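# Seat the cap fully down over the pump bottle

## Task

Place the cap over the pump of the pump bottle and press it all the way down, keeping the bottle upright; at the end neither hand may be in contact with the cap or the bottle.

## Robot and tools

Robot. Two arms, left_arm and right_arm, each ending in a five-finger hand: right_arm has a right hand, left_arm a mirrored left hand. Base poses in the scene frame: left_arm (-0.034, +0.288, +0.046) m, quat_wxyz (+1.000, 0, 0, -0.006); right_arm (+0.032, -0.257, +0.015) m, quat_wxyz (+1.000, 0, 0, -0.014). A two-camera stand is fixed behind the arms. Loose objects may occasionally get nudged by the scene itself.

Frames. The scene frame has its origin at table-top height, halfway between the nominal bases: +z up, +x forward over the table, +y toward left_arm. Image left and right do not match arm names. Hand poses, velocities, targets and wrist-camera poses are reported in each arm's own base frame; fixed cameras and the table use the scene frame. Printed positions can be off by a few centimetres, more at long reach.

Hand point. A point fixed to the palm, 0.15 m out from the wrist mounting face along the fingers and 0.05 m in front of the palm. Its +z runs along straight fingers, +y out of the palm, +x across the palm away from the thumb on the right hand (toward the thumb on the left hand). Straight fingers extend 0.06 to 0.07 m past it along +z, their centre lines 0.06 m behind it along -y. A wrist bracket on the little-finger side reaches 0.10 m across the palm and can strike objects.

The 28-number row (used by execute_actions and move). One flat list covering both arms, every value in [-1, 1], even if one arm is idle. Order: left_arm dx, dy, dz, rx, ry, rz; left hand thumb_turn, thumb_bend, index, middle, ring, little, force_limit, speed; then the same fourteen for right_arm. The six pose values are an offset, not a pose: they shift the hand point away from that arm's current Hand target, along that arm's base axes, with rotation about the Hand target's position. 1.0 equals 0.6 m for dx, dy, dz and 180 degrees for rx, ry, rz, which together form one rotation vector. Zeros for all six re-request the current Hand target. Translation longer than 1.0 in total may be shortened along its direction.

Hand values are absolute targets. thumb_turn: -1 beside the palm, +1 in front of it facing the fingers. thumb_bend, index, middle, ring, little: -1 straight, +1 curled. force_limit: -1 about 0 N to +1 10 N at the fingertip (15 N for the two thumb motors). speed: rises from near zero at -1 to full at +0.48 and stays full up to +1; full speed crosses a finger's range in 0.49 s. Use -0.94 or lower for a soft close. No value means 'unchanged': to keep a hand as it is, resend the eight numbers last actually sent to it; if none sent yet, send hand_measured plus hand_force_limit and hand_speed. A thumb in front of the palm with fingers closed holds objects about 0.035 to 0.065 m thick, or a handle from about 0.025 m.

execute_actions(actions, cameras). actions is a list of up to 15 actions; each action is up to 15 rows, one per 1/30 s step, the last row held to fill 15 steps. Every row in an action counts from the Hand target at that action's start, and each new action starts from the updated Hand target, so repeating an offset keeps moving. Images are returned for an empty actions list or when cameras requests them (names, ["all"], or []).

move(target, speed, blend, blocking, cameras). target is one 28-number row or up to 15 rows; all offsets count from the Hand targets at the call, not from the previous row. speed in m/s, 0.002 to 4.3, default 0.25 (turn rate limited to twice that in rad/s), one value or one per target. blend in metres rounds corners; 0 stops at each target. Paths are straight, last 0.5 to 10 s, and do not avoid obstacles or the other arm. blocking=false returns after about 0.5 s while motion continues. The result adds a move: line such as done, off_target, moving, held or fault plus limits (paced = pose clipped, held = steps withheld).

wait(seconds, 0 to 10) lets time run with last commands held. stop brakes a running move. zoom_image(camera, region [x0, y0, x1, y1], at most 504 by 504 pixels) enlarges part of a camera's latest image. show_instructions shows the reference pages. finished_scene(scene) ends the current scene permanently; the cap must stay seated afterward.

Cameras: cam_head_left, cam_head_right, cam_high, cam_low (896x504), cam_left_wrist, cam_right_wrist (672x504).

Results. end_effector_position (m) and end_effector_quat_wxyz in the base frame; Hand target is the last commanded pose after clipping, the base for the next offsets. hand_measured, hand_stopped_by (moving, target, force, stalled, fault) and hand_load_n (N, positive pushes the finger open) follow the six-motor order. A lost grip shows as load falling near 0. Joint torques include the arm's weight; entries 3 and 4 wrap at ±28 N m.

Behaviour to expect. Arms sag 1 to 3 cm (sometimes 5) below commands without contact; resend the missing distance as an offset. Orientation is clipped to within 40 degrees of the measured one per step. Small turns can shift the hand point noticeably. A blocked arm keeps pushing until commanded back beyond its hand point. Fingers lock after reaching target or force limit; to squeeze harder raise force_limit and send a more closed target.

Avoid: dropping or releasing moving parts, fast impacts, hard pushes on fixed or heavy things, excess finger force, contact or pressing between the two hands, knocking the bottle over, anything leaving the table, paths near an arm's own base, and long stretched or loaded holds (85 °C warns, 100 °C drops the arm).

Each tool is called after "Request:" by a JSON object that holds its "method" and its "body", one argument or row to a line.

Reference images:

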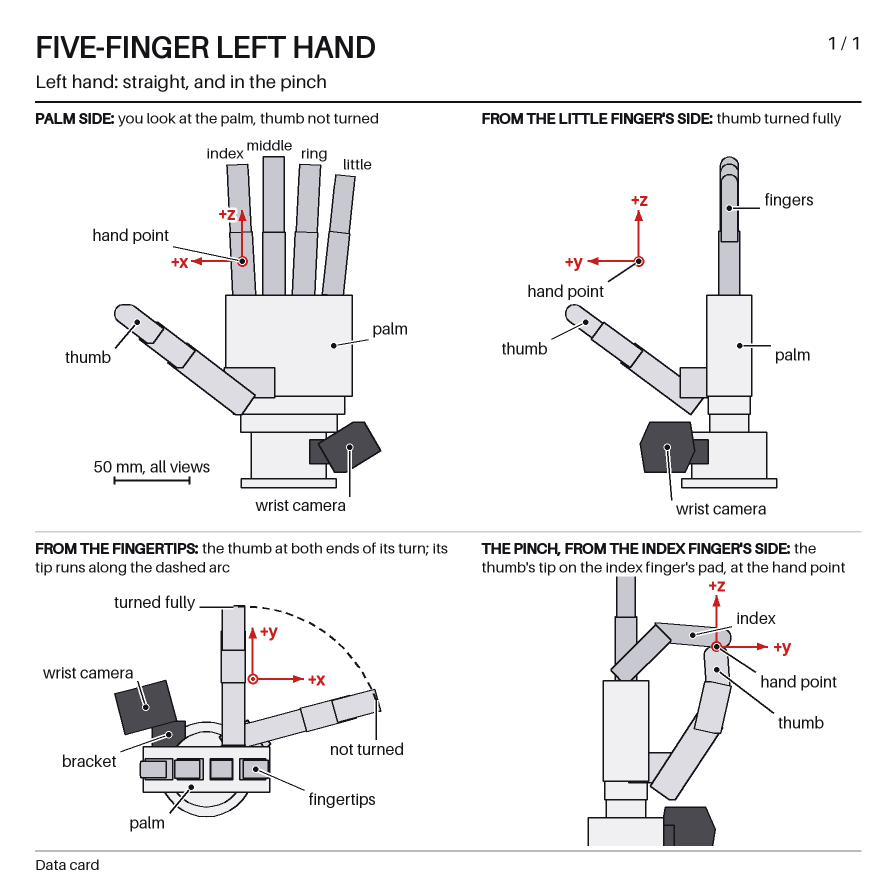

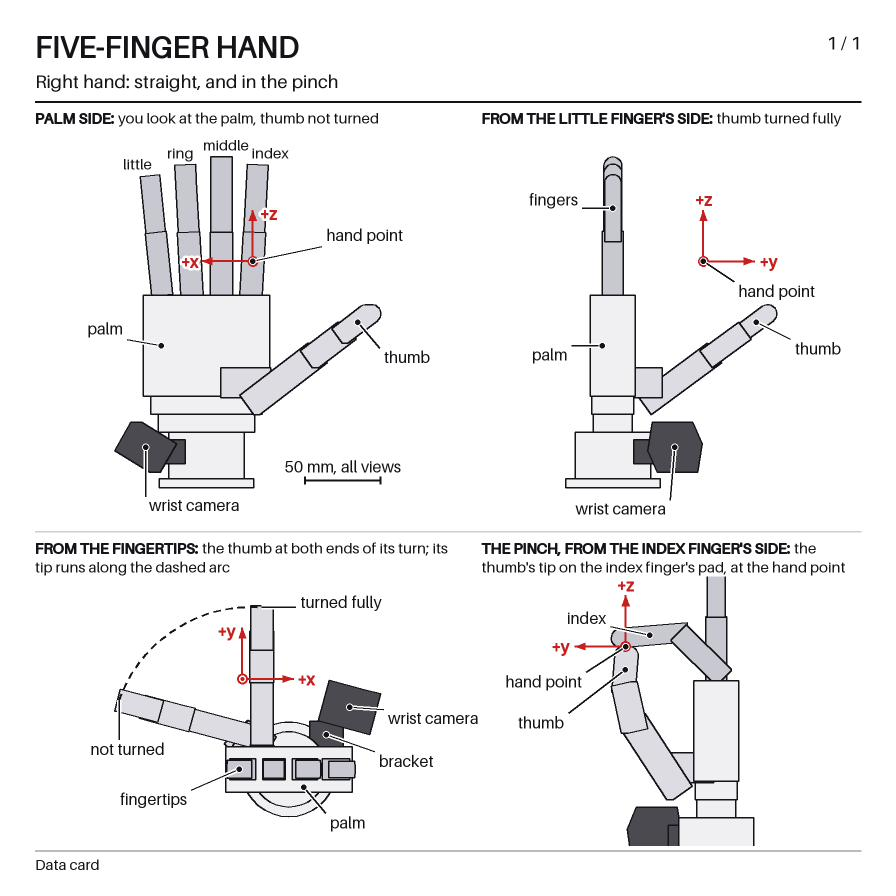

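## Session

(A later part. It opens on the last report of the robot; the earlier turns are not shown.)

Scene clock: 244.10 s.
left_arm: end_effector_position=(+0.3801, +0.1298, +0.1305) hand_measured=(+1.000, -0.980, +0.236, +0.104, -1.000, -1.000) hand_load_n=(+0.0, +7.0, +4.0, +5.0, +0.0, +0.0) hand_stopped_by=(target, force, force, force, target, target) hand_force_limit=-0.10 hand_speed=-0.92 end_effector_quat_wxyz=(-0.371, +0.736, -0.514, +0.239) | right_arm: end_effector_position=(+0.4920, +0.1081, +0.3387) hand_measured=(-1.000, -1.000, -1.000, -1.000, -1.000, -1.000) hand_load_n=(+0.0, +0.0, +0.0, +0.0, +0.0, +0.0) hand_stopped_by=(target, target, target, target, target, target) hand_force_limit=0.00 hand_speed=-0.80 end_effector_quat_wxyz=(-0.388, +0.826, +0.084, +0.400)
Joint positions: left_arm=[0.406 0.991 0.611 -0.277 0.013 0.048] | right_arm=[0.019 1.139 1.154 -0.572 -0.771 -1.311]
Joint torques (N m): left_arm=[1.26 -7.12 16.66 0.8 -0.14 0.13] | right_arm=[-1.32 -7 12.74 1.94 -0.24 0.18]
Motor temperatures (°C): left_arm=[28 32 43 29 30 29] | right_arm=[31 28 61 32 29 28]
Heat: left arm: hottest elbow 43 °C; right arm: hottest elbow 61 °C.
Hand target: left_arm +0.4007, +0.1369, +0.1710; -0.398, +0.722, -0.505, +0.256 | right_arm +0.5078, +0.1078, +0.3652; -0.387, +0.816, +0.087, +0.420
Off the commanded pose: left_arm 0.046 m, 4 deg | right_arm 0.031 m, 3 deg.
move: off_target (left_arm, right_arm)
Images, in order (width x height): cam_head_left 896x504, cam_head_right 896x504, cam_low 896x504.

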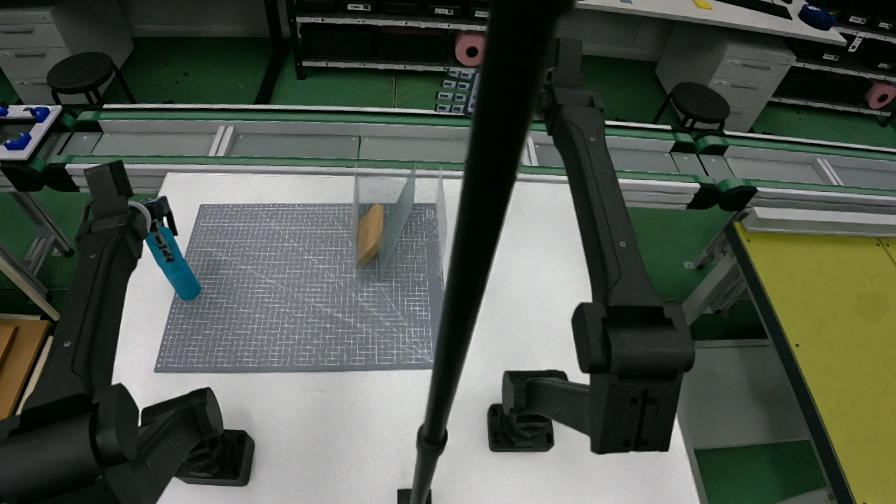

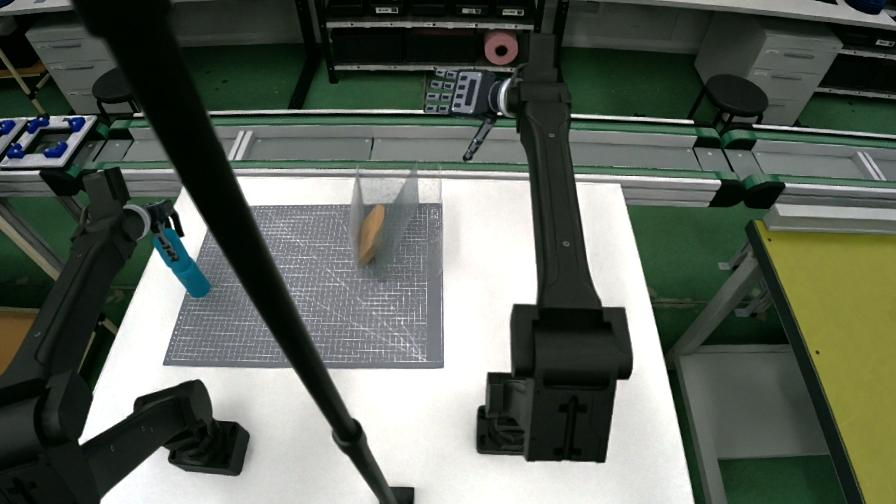

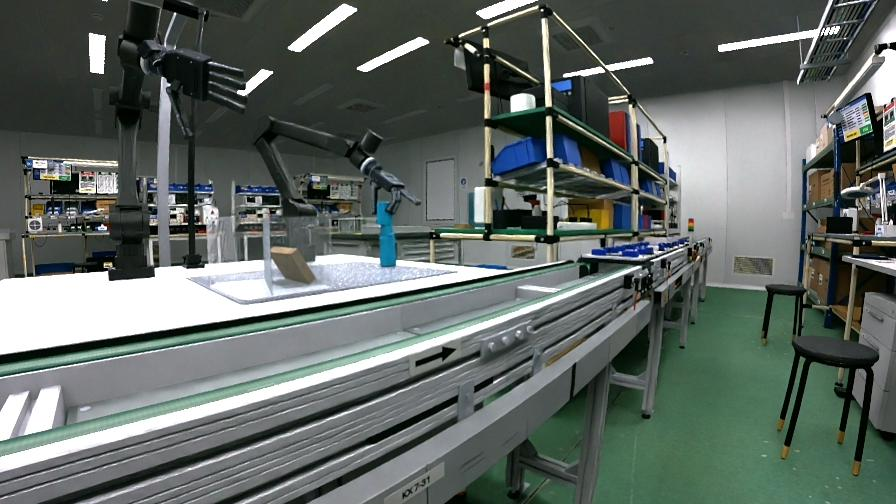

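Request:
{"method": "move", "body": {
  "target": [
    [0.028,0.008,0.0,0,0,0,1,-0.5,0.3,0.3,-1,-1,-0.1,-0.92,0,0,0,0,0,0,-1,-1,-1,-1,-1,-1,0,-0.8]
  ],
  "speed": 0.04,
  "cameras": ["cam_head_left","cam_low","cam_head_right"]
}}

Request:
{"method": "zoom_image", "body": {
  "camera": "cam_head_left",
  "region": [130, 210, 210, 310]
}}

Request:
{"method": "zoom_image", "body": {
  "camera": "cam_head_right",
  "region": [135, 210, 215, 310]
}}

Request:
{"method": "zoom_image", "body": {
  "camera": "cam_low",
  "region": [360, 170, 420, 280]
}}

Scene clock: 249.30 s.
left_arm: end_effector_position=(+0.3899, +0.1339, +0.1361) hand_measured=(+1.000, -0.980, +0.236, +0.104, -1.000, -1.000) hand_load_n=(+0.0, +7.0, +3.5, +5.0, +0.0, +0.0) hand_stopped_by=(target, force, force, force, target, target) hand_force_limit=-0.10 hand_speed=-0.92 end_effector_quat_wxyz=(-0.373, +0.735, -0.513, +0.238) | right_arm: end_effector_position=(+0.4920, +0.1081, +0.3387) hand_measured=(-1.000, -1.000, -1.000, -1.000, -1.000, -1.000) hand_load_n=(+0.0, +0.0, +0.0, +0.0, +0.0, +0.0) hand_stopped_by=(target, target, target, target, target, target) hand_force_limit=0.00 hand_speed=-0.80 end_effector_quat_wxyz=(-0.388, +0.826, +0.084, +0.400)
Joint positions: left_arm=[0.404 1.017 0.641 -0.278 0.008 0.048] | right_arm=[0.019 1.139 1.154 -0.572 -0.771 -1.311]
Joint torques (N m): left_arm=[0.97 -5.54 16.99 1.52 -0.13 0.09] | right_arm=[-1.2 -7 12.81 1.84 -0.23 0.18]
Motor temperatures (°C): left_arm=[28 32 44 29 30 29] | right_arm=[31 28 61 32 29 28]
Heat: left arm: hottest elbow 44 °C; right arm: hottest elbow 61 °C.
Hand target: left_arm +0.4174, +0.1417, +0.1710; -0.398, +0.722, -0.505, +0.256 | right_arm +0.5078, +0.1078, +0.3652; -0.387, +0.816, +0.087, +0.420
Off the commanded pose: left_arm 0.045 m, 4 deg | right_arm 0.031 m, 3 deg.
move: off_target (left_arm, right_arm)
Images, in order (width x height): cam_head_left 896x504, cam_head_right 896x504, cam_low 896x504.

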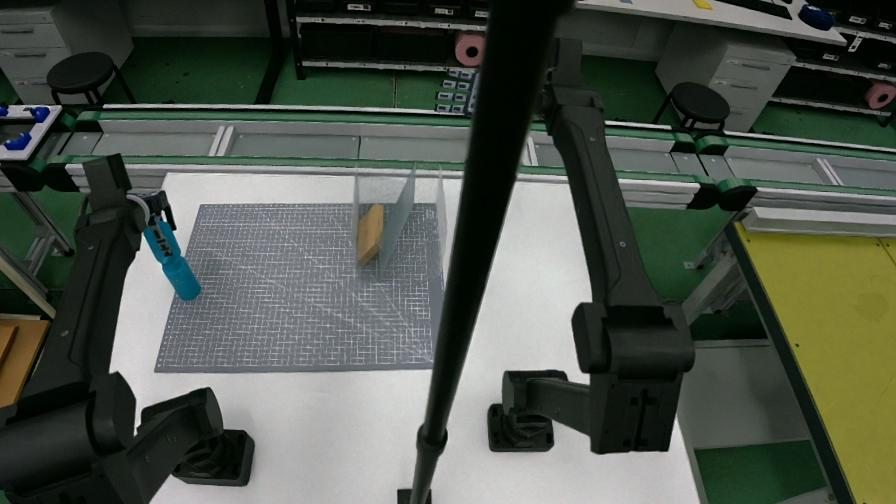

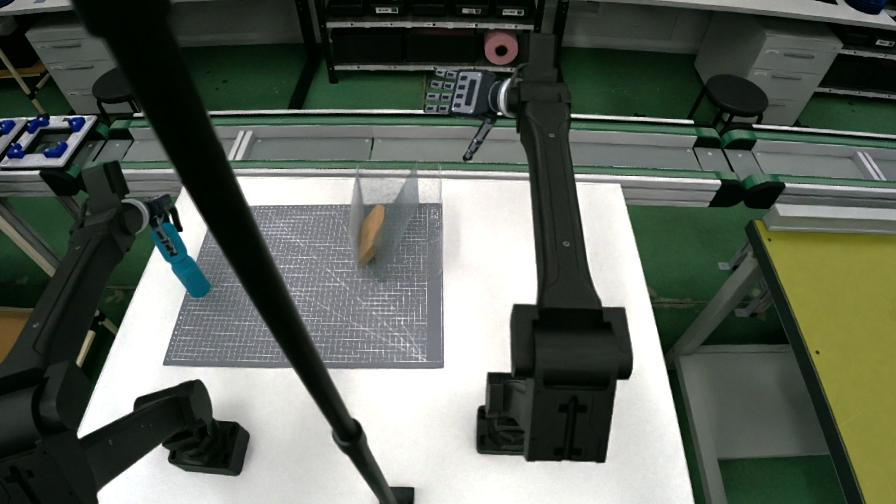

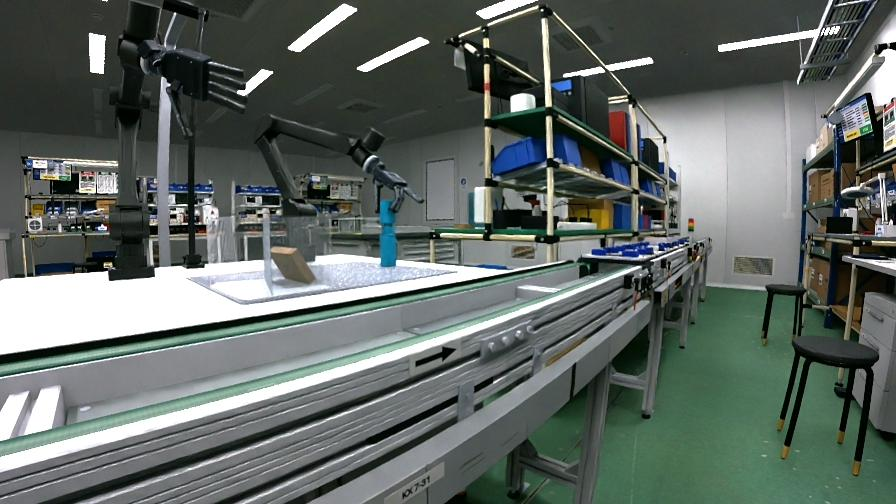

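Scaled by 5.040.

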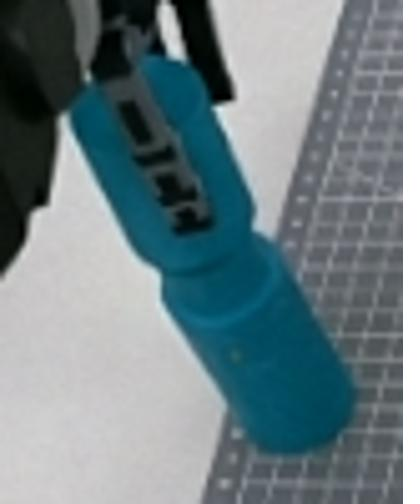

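Scaled by 5.040.

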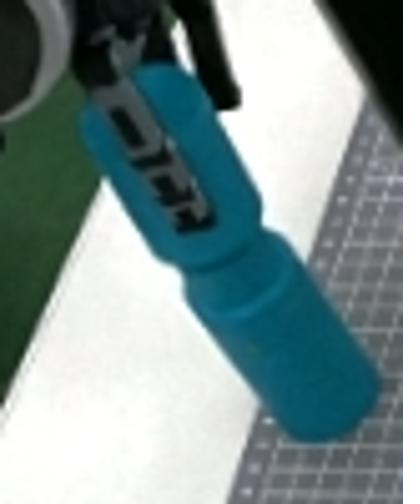

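Scaled by 4.582.

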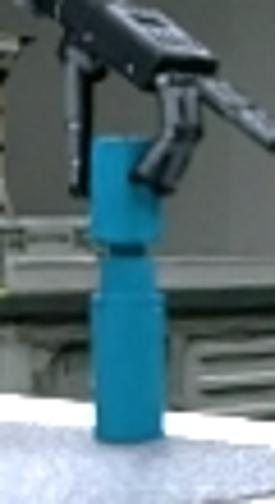

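Request:
{"method": "move", "body": {
  "target": [
    [0.0,0.0,0.09,0,0,0,1,-0.5,0.3,0.3,-1,-1,-0.1,-0.92,0,0,0,0,0,0,-1,-1,-1,-1,-1,-1,0,-0.8]
  ],
  "speed": 0.06,
  "cameras": ["cam_head_left","cam_low","cam_head_right"]
}}

Request:
{"method": "zoom_image", "body": {
  "camera": "cam_head_left",
  "region": [130, 210, 210, 310]
}}

Request:
{"method": "zoom_image", "body": {
  "camera": "cam_head_right",
  "region": [135, 210, 215, 310]
}}

Request:
{"method": "zoom_image", "body": {
  "camera": "cam_low",
  "region": [360, 170, 420, 280]
}}

Scene clock: 263.27 s.
left_arm: end_effector_position=(+0.3980, +0.1373, +0.1799) hand_measured=(+1.000, -0.980, +0.236, +0.104, -1.000, -1.000) hand_load_n=(+0.5, +7.0, +3.5, +5.0, +0.0, +0.0) hand_stopped_by=(target, force, force, force, target, target) hand_force_limit=-0.10 hand_speed=-0.92 end_effector_quat_wxyz=(-0.369, +0.737, -0.515, +0.236) | right_arm: end_effector_position=(+0.4920, +0.1081, +0.3387) hand_measured=(-1.000, -1.000, -1.000, -1.000, -1.000, -1.000) hand_load_n=(+0.0, +0.0, +0.0, +0.0, +0.0, +0.0) hand_stopped_by=(target, target, target, target, target, target) hand_force_limit=0.00 hand_speed=-0.80 end_effector_quat_wxyz=(-0.388, +0.826, +0.084, +0.400)
Joint positions: left_arm=[0.404 1.006 0.76 -0.419 0.008 0.048] | right_arm=[0.019 1.139 1.154 -0.572 -0.771 -1.311]
Joint torques (N m): left_arm=[1.08 -7.94 17.37 1.03 -0.15 0.09] | right_arm=[-1.2 -7.36 12.7 1.95 -0.23 0.16]
Motor temperatures (°C): left_arm=[28 32 47 29 30 29] | right_arm=[31 28 62 32 29 28]
Heat: left arm: hottest elbow 47 °C; right arm: hottest elbow 62 °C.
Hand target: left_arm +0.4175, +0.1417, +0.2249; -0.398, +0.722, -0.505, +0.256 | right_arm +0.5078, +0.1078, +0.3652; -0.387, +0.816, +0.087, +0.420
Off the commanded pose: left_arm 0.049 m, 5 deg | right_arm 0.031 m, 3 deg.
move: off_target (left_arm, right_arm)
Images, in order (width x height): cam_head_left 896x504, cam_head_right 896x504, cam_low 896x504.

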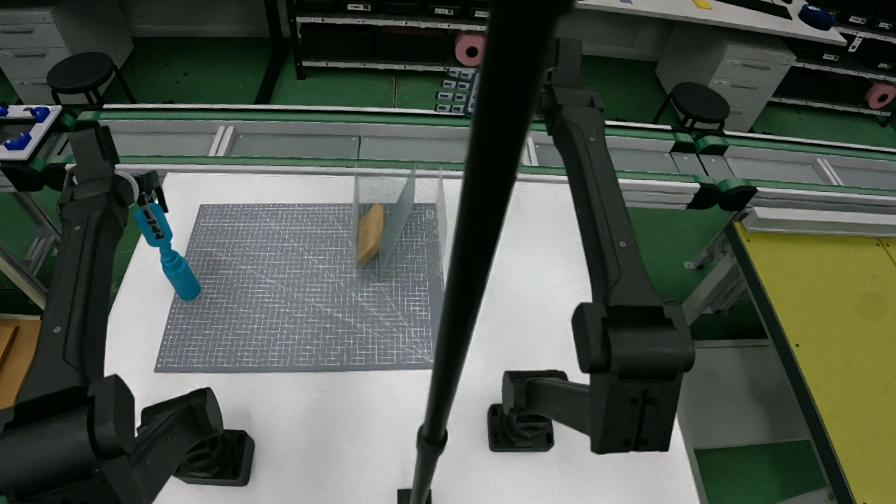

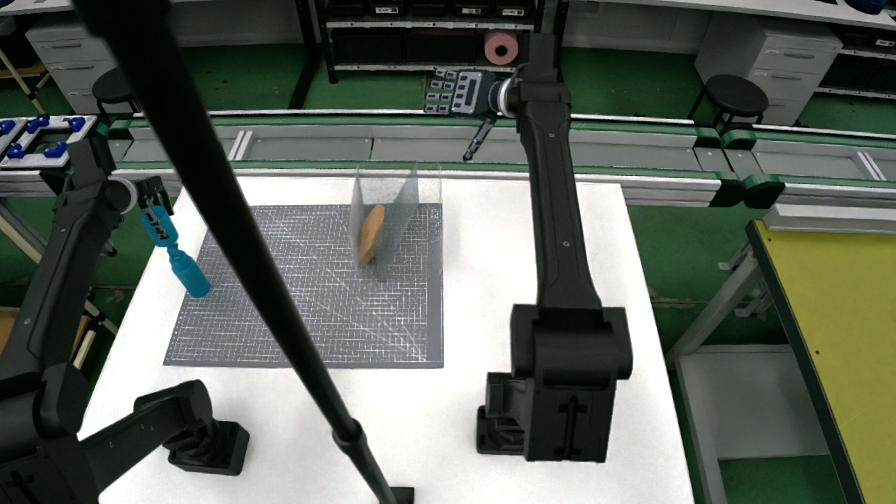

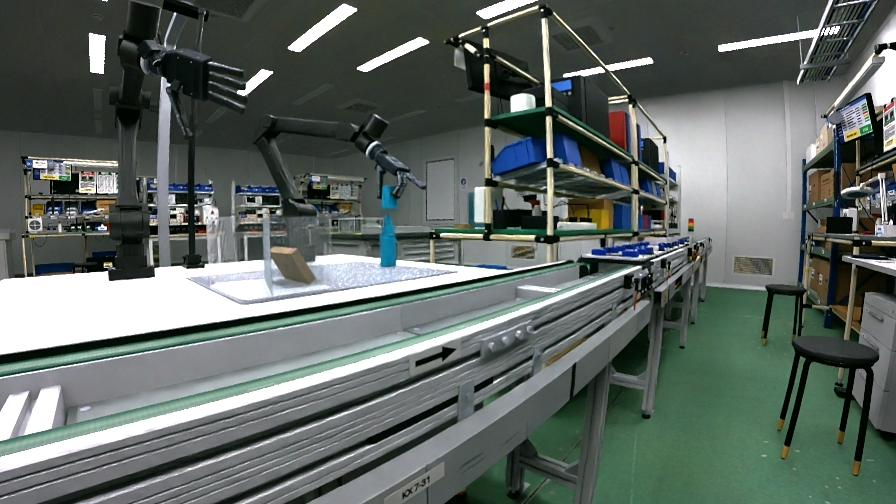

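Scaled by 5.040.

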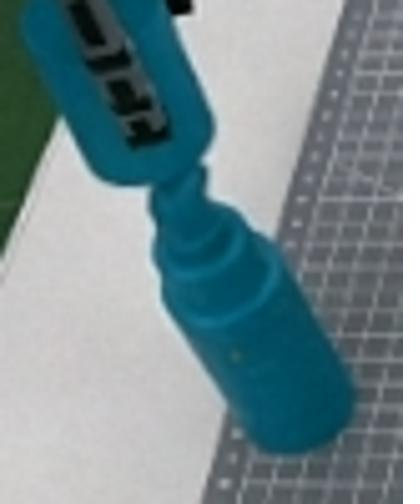

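Scaled by 5.040.

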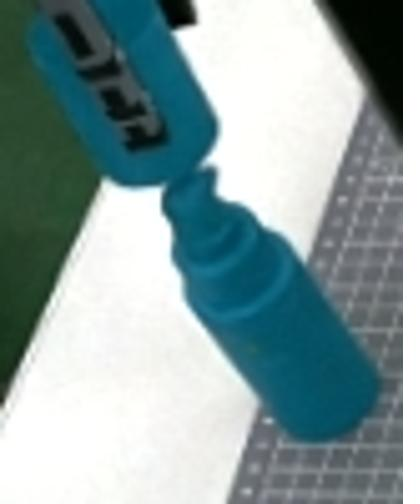

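Scaled by 4.582.

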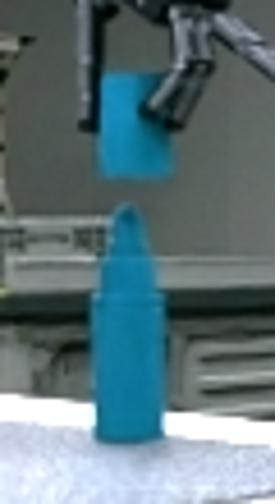

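Request:
{"method": "move", "body": {
  "target": [
    [-0.0445,-0.013,-0.083,-0.0143,-0.0126,0,1,-0.5,0.3,0.3,-1,-1,-0.1,-0.92,0,0,0,0,0,0,-1,-1,-1,-1,-1,-1,0,-0.8]
  ],
  "speed": 0.06,
  "cameras": ["cam_head_left","cam_low","cam_head_right"]
}}

Request:
{"method": "zoom_image", "body": {
  "camera": "cam_head_left",
  "region": [130, 210, 210, 310]
}}

Request:
{"method": "zoom_image", "body": {
  "camera": "cam_head_right",
  "region": [135, 210, 215, 310]
}}

Request:
{"method": "zoom_image", "body": {
  "camera": "cam_low",
  "region": [360, 170, 420, 280]
}}

Scene clock: 274.17 s.
left_arm: end_effector_position=(+0.3897, +0.1304, +0.1661) hand_measured=(+1.000, -0.980, +0.236, +0.104, -1.000, -1.000) hand_load_n=(+0.0, +7.0, +3.5, +5.0, +0.0, +0.0) hand_stopped_by=(target, force, force, force, target, target) hand_force_limit=-0.10 hand_speed=-0.92 end_effector_quat_wxyz=(-0.378, +0.728, -0.502, +0.273) | right_arm: end_effector_position=(+0.4920, +0.1081, +0.3387) hand_measured=(-1.000, -1.000, -1.000, -1.000, -1.000, -1.000) hand_load_n=(+0.0, +0.0, +0.0, +0.0, +0.0, +0.0) hand_stopped_by=(target, target, target, target, target, target) hand_force_limit=0.00 hand_speed=-0.80 end_effector_quat_wxyz=(-0.388, +0.826, +0.084, +0.400)
Joint positions: left_arm=[0.428 0.957 0.659 -0.305 0.07 0.027] | right_arm=[0.019 1.139 1.154 -0.572 -0.771 -1.311]
Joint torques (N m): left_arm=[2.26 -7.24 10.26 1.94 0.06 0.05] | right_arm=[-0.91 -6.95 12.7 1.96 -0.22 0.17]
Motor temperatures (°C): left_arm=[28 32 47 29 30 29] | right_arm=[31 28 62 32 29 28]
Heat: left arm: hottest elbow 47 °C; right arm: hottest elbow 62 °C.
Hand target: left_arm +0.3907, +0.1339, +0.1751; -0.391, +0.725, -0.491, +0.282 | right_arm +0.5078, +0.1078, +0.3652; -0.387, +0.816, +0.087, +0.420
Off the commanded pose: left_arm 0.010 m, 2 deg | right_arm 0.031 m, 3 deg.
move: off_target (right_arm)
Images, in order (width x height): cam_head_left 896x504, cam_head_right 896x504, cam_low 896x504.

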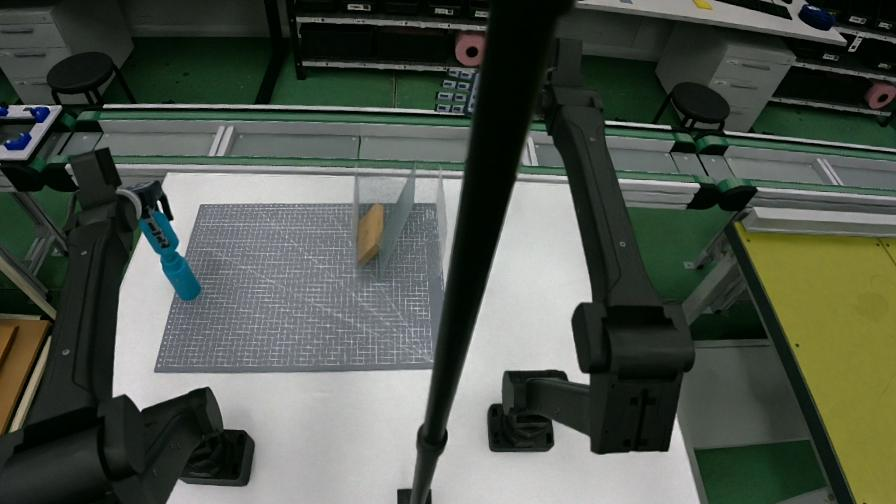

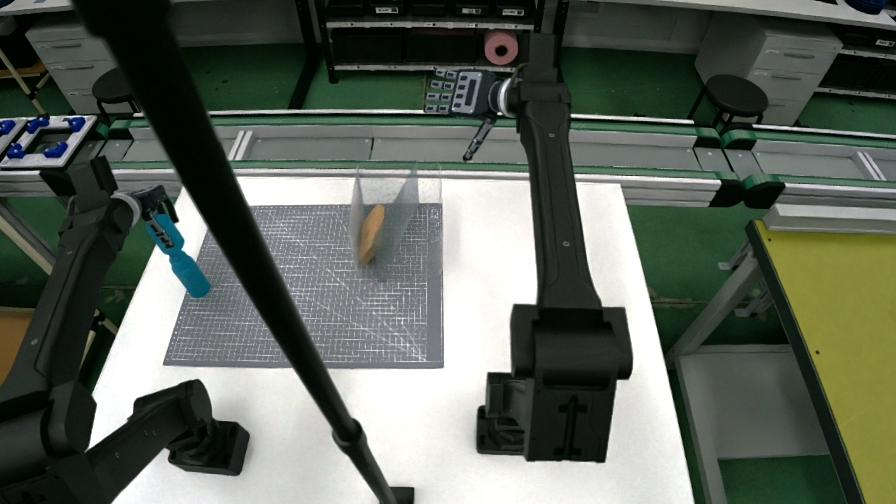

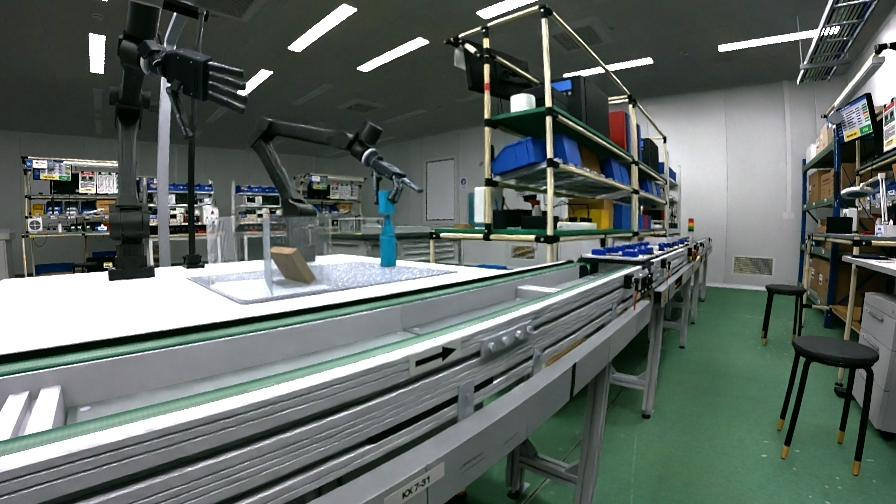

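Scaled by 5.040.

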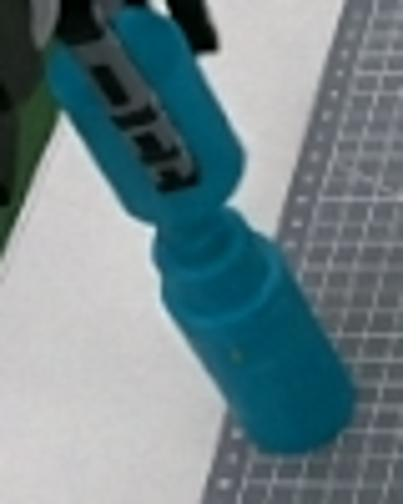

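Scaled by 5.040.

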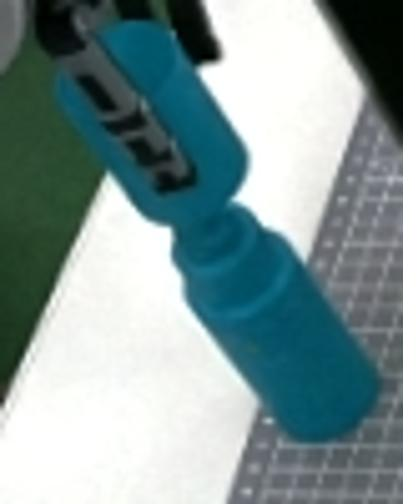

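Scaled by 4.582.

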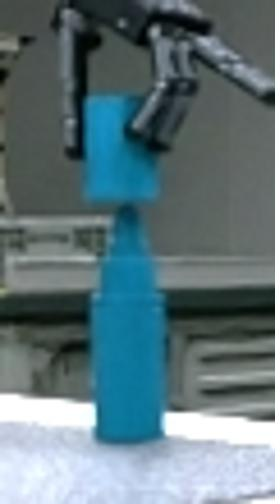

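Request:
{"method": "move", "body": {
  "target": [
    [-0.001,0.011,-0.007,0,0,0,1,-0.5,0.3,0.3,-1,-1,-0.1,-0.92,0,0,0,0,0,0,-1,-1,-1,-1,-1,-1,0,-0.8]
  ],
  "speed": 0.06,
  "cameras": ["cam_head_left","cam_low","cam_head_right"]
}}

Request:
{"method": "zoom_image", "body": {
  "camera": "cam_head_left",
  "region": [130, 210, 210, 310]
}}

Request:
{"method": "zoom_image", "body": {
  "camera": "cam_head_right",
  "region": [135, 210, 215, 310]
}}

Request:
{"method": "zoom_image", "body": {
  "camera": "cam_low",
  "region": [360, 170, 420, 280]
}}

Scene clock: 284.37 s.
left_arm: end_effector_position=(+0.3890, +0.1361, +0.1665) hand_measured=(+1.000, -0.980, +0.236, +0.104, -1.000, -1.000) hand_load_n=(+0.0, +7.0, +3.5, +5.0, +0.0, +0.0) hand_stopped_by=(target, force, force, force, target, target) hand_force_limit=-0.10 hand_speed=-0.92 end_effector_quat_wxyz=(-0.381, +0.729, -0.496, +0.278) | right_arm: end_effector_position=(+0.4920, +0.1081, +0.3387) hand_measured=(-1.000, -1.000, -1.000, -1.000, -1.000, -1.000) hand_load_n=(+0.0, +0.0, +0.0, +0.0, +0.0, +0.0) hand_stopped_by=(target, target, target, target, target, target) hand_force_limit=0.00 hand_speed=-0.80 end_effector_quat_wxyz=(-0.388, +0.826, +0.084, +0.400)
Joint positions: left_arm=[0.45 0.957 0.653 -0.288 0.088 0.027] | right_arm=[0.019 1.139 1.154 -0.572 -0.771 -1.311]
Joint torques (N m): left_arm=[2.32 -6.3 10.3 2.02 0.09 0.16] | right_arm=[-1.32 -6.89 12.79 1.94 -0.22 0.2]
Motor temperatures (°C): left_arm=[28 32 46 29 30 29] | right_arm=[31 28 62 32 29 28]
Heat: left arm: hottest elbow 46 °C; right arm: hottest elbow 62 °C.
Hand target: left_arm +0.3901, +0.1405, +0.1709; -0.392, +0.725, -0.491, +0.282 | right_arm +0.5078, +0.1078, +0.3652; -0.387, +0.816, +0.087, +0.420
Off the commanded pose: left_arm 0.006 m, 1 deg | right_arm 0.031 m, 3 deg.
move: off_target (right_arm)
Images, in order (width x height): cam_head_left 896x504, cam_head_right 896x504, cam_low 896x504.

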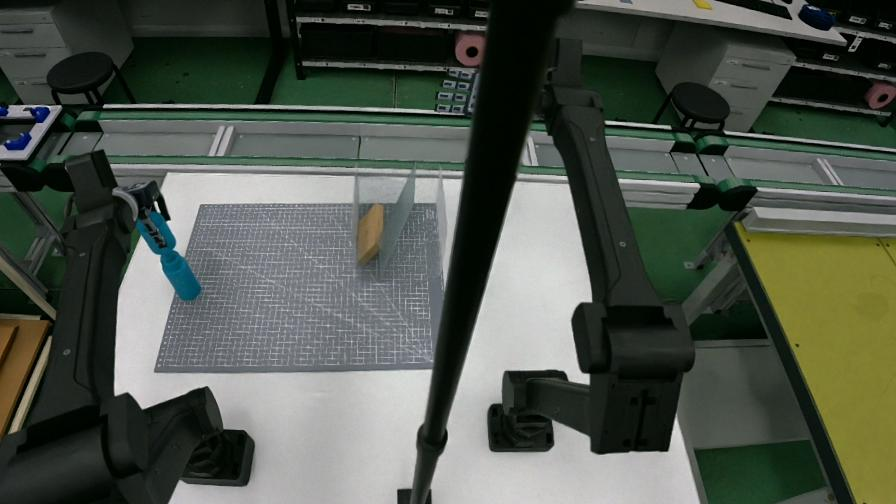

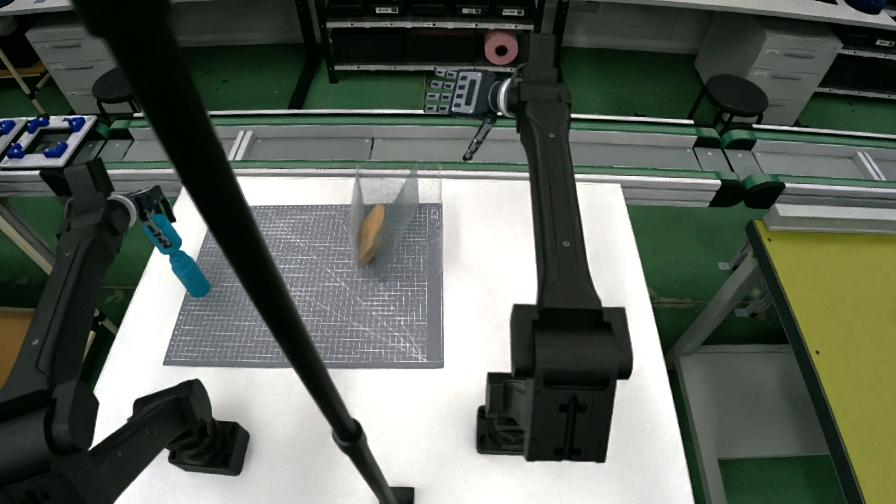

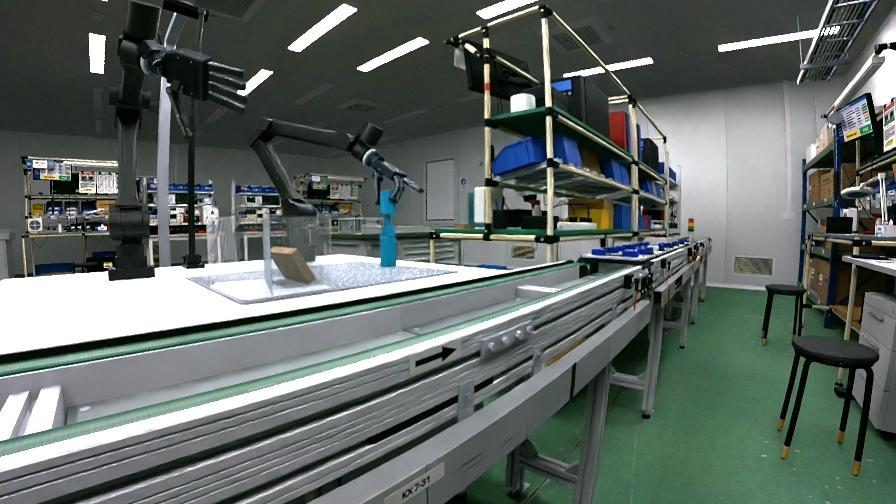

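Scaled by 5.040.

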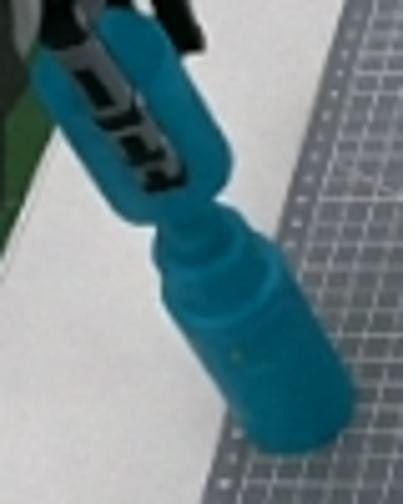

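Scaled by 5.040.

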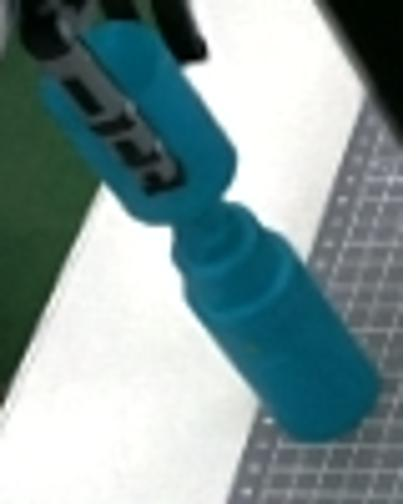

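Scaled by 4.582.

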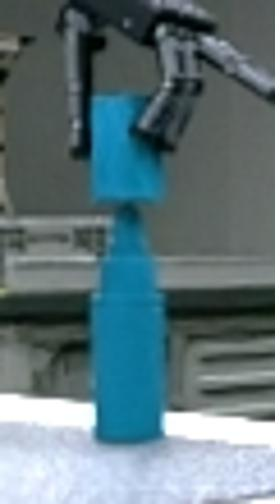

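Request:
{"method": "move", "body": {
  "target": [
    [0.0,0.003,-0.05,0,0,0,1,-0.5,0.3,0.3,-1,-1,-0.1,-0.92,0,0,0,0,0,0,-1,-1,-1,-1,-1,-1,0,-0.8]
  ],
  "speed": 0.05,
  "cameras": ["cam_head_left","cam_low","cam_head_right"]
}}

Request:
{"method": "zoom_image", "body": {
  "camera": "cam_head_left",
  "region": [130, 210, 210, 310]
}}

Request:
{"method": "zoom_image", "body": {
  "camera": "cam_head_right",
  "region": [135, 210, 215, 310]
}}

Request:
{"method": "zoom_image", "body": {
  "camera": "cam_low",
  "region": [360, 170, 420, 280]
}}

Scene clock: 293.30 s.
left_arm: end_effector_position=(+0.3888, +0.1374, +0.1430) hand_measured=(+1.000, -0.980, +0.236, +0.104, -1.000, -1.000) hand_load_n=(+0.0, +7.0, +3.5, +5.0, +0.0, +0.0) hand_stopped_by=(target, force, force, force, target, target) hand_force_limit=-0.10 hand_speed=-0.92 end_effector_quat_wxyz=(-0.387, +0.726, -0.493, +0.282) | right_arm: end_effector_position=(+0.4920, +0.1081, +0.3387) hand_measured=(-1.000, -1.000, -1.000, -1.000, -1.000, -1.000) hand_load_n=(+0.0, +0.0, +0.0, +0.0, +0.0, +0.0) hand_stopped_by=(target, target, target, target, target, target) hand_force_limit=0.00 hand_speed=-0.80 end_effector_quat_wxyz=(-0.388, +0.826, +0.084, +0.400)
Joint positions: left_arm=[0.455 0.98 0.592 -0.188 0.093 0.027] | right_arm=[0.019 1.139 1.154 -0.572 -0.771 -1.311]
Joint torques (N m): left_arm=[2.14 -5.13 10.13 2.13 0.09 0.19] | right_arm=[-1.08 -6.89 12.79 1.88 -0.2 0.19]
Motor temperatures (°C): left_arm=[28 31 45 29 30 29] | right_arm=[31 28 62 32 29 28]
Heat: left arm: hottest elbow 45 °C; right arm: hottest elbow 62 °C.
Hand target: left_arm +0.3902, +0.1422, +0.1410; -0.391, +0.725, -0.491, +0.282 | right_arm +0.5078, +0.1078, +0.3652; -0.387, +0.816, +0.087, +0.420
Off the commanded pose: left_arm 0.006 m, 1 deg | right_arm 0.031 m, 3 deg.
move: off_target (right_arm)
Images, in order (width x height): cam_head_left 896x504, cam_head_right 896x504, cam_low 896x504.

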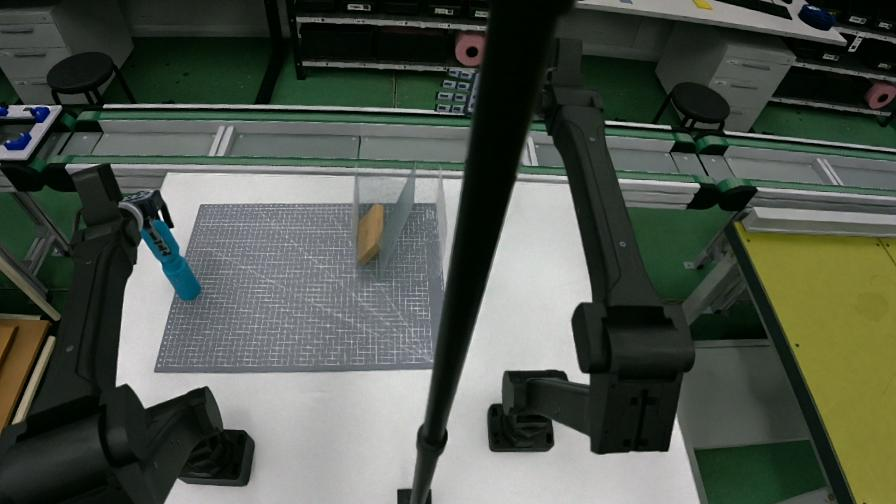

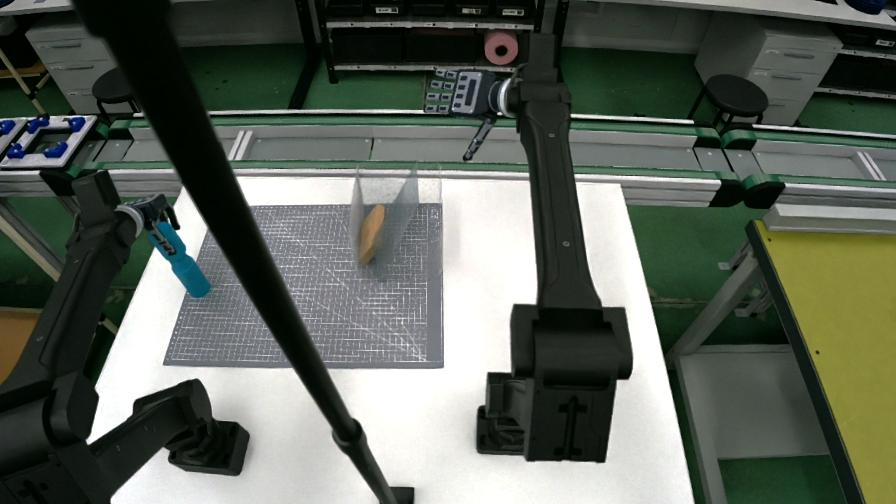

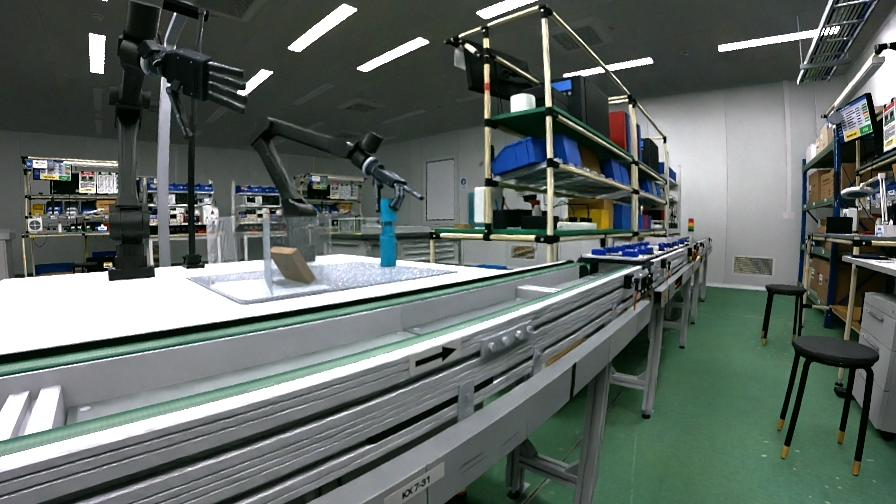

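Scaled by 5.040.

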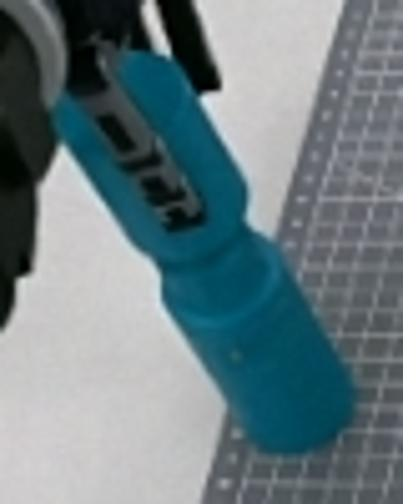

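Scaled by 5.040.

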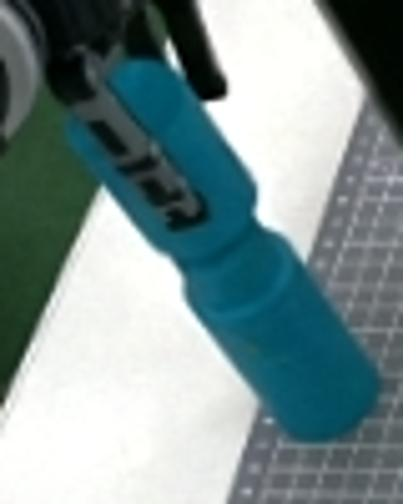

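Scaled by 4.582.

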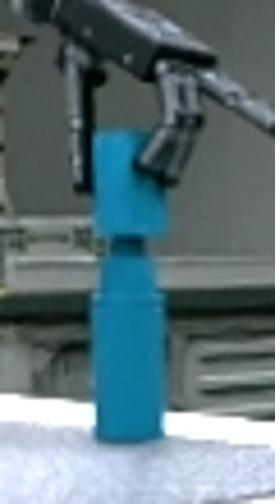

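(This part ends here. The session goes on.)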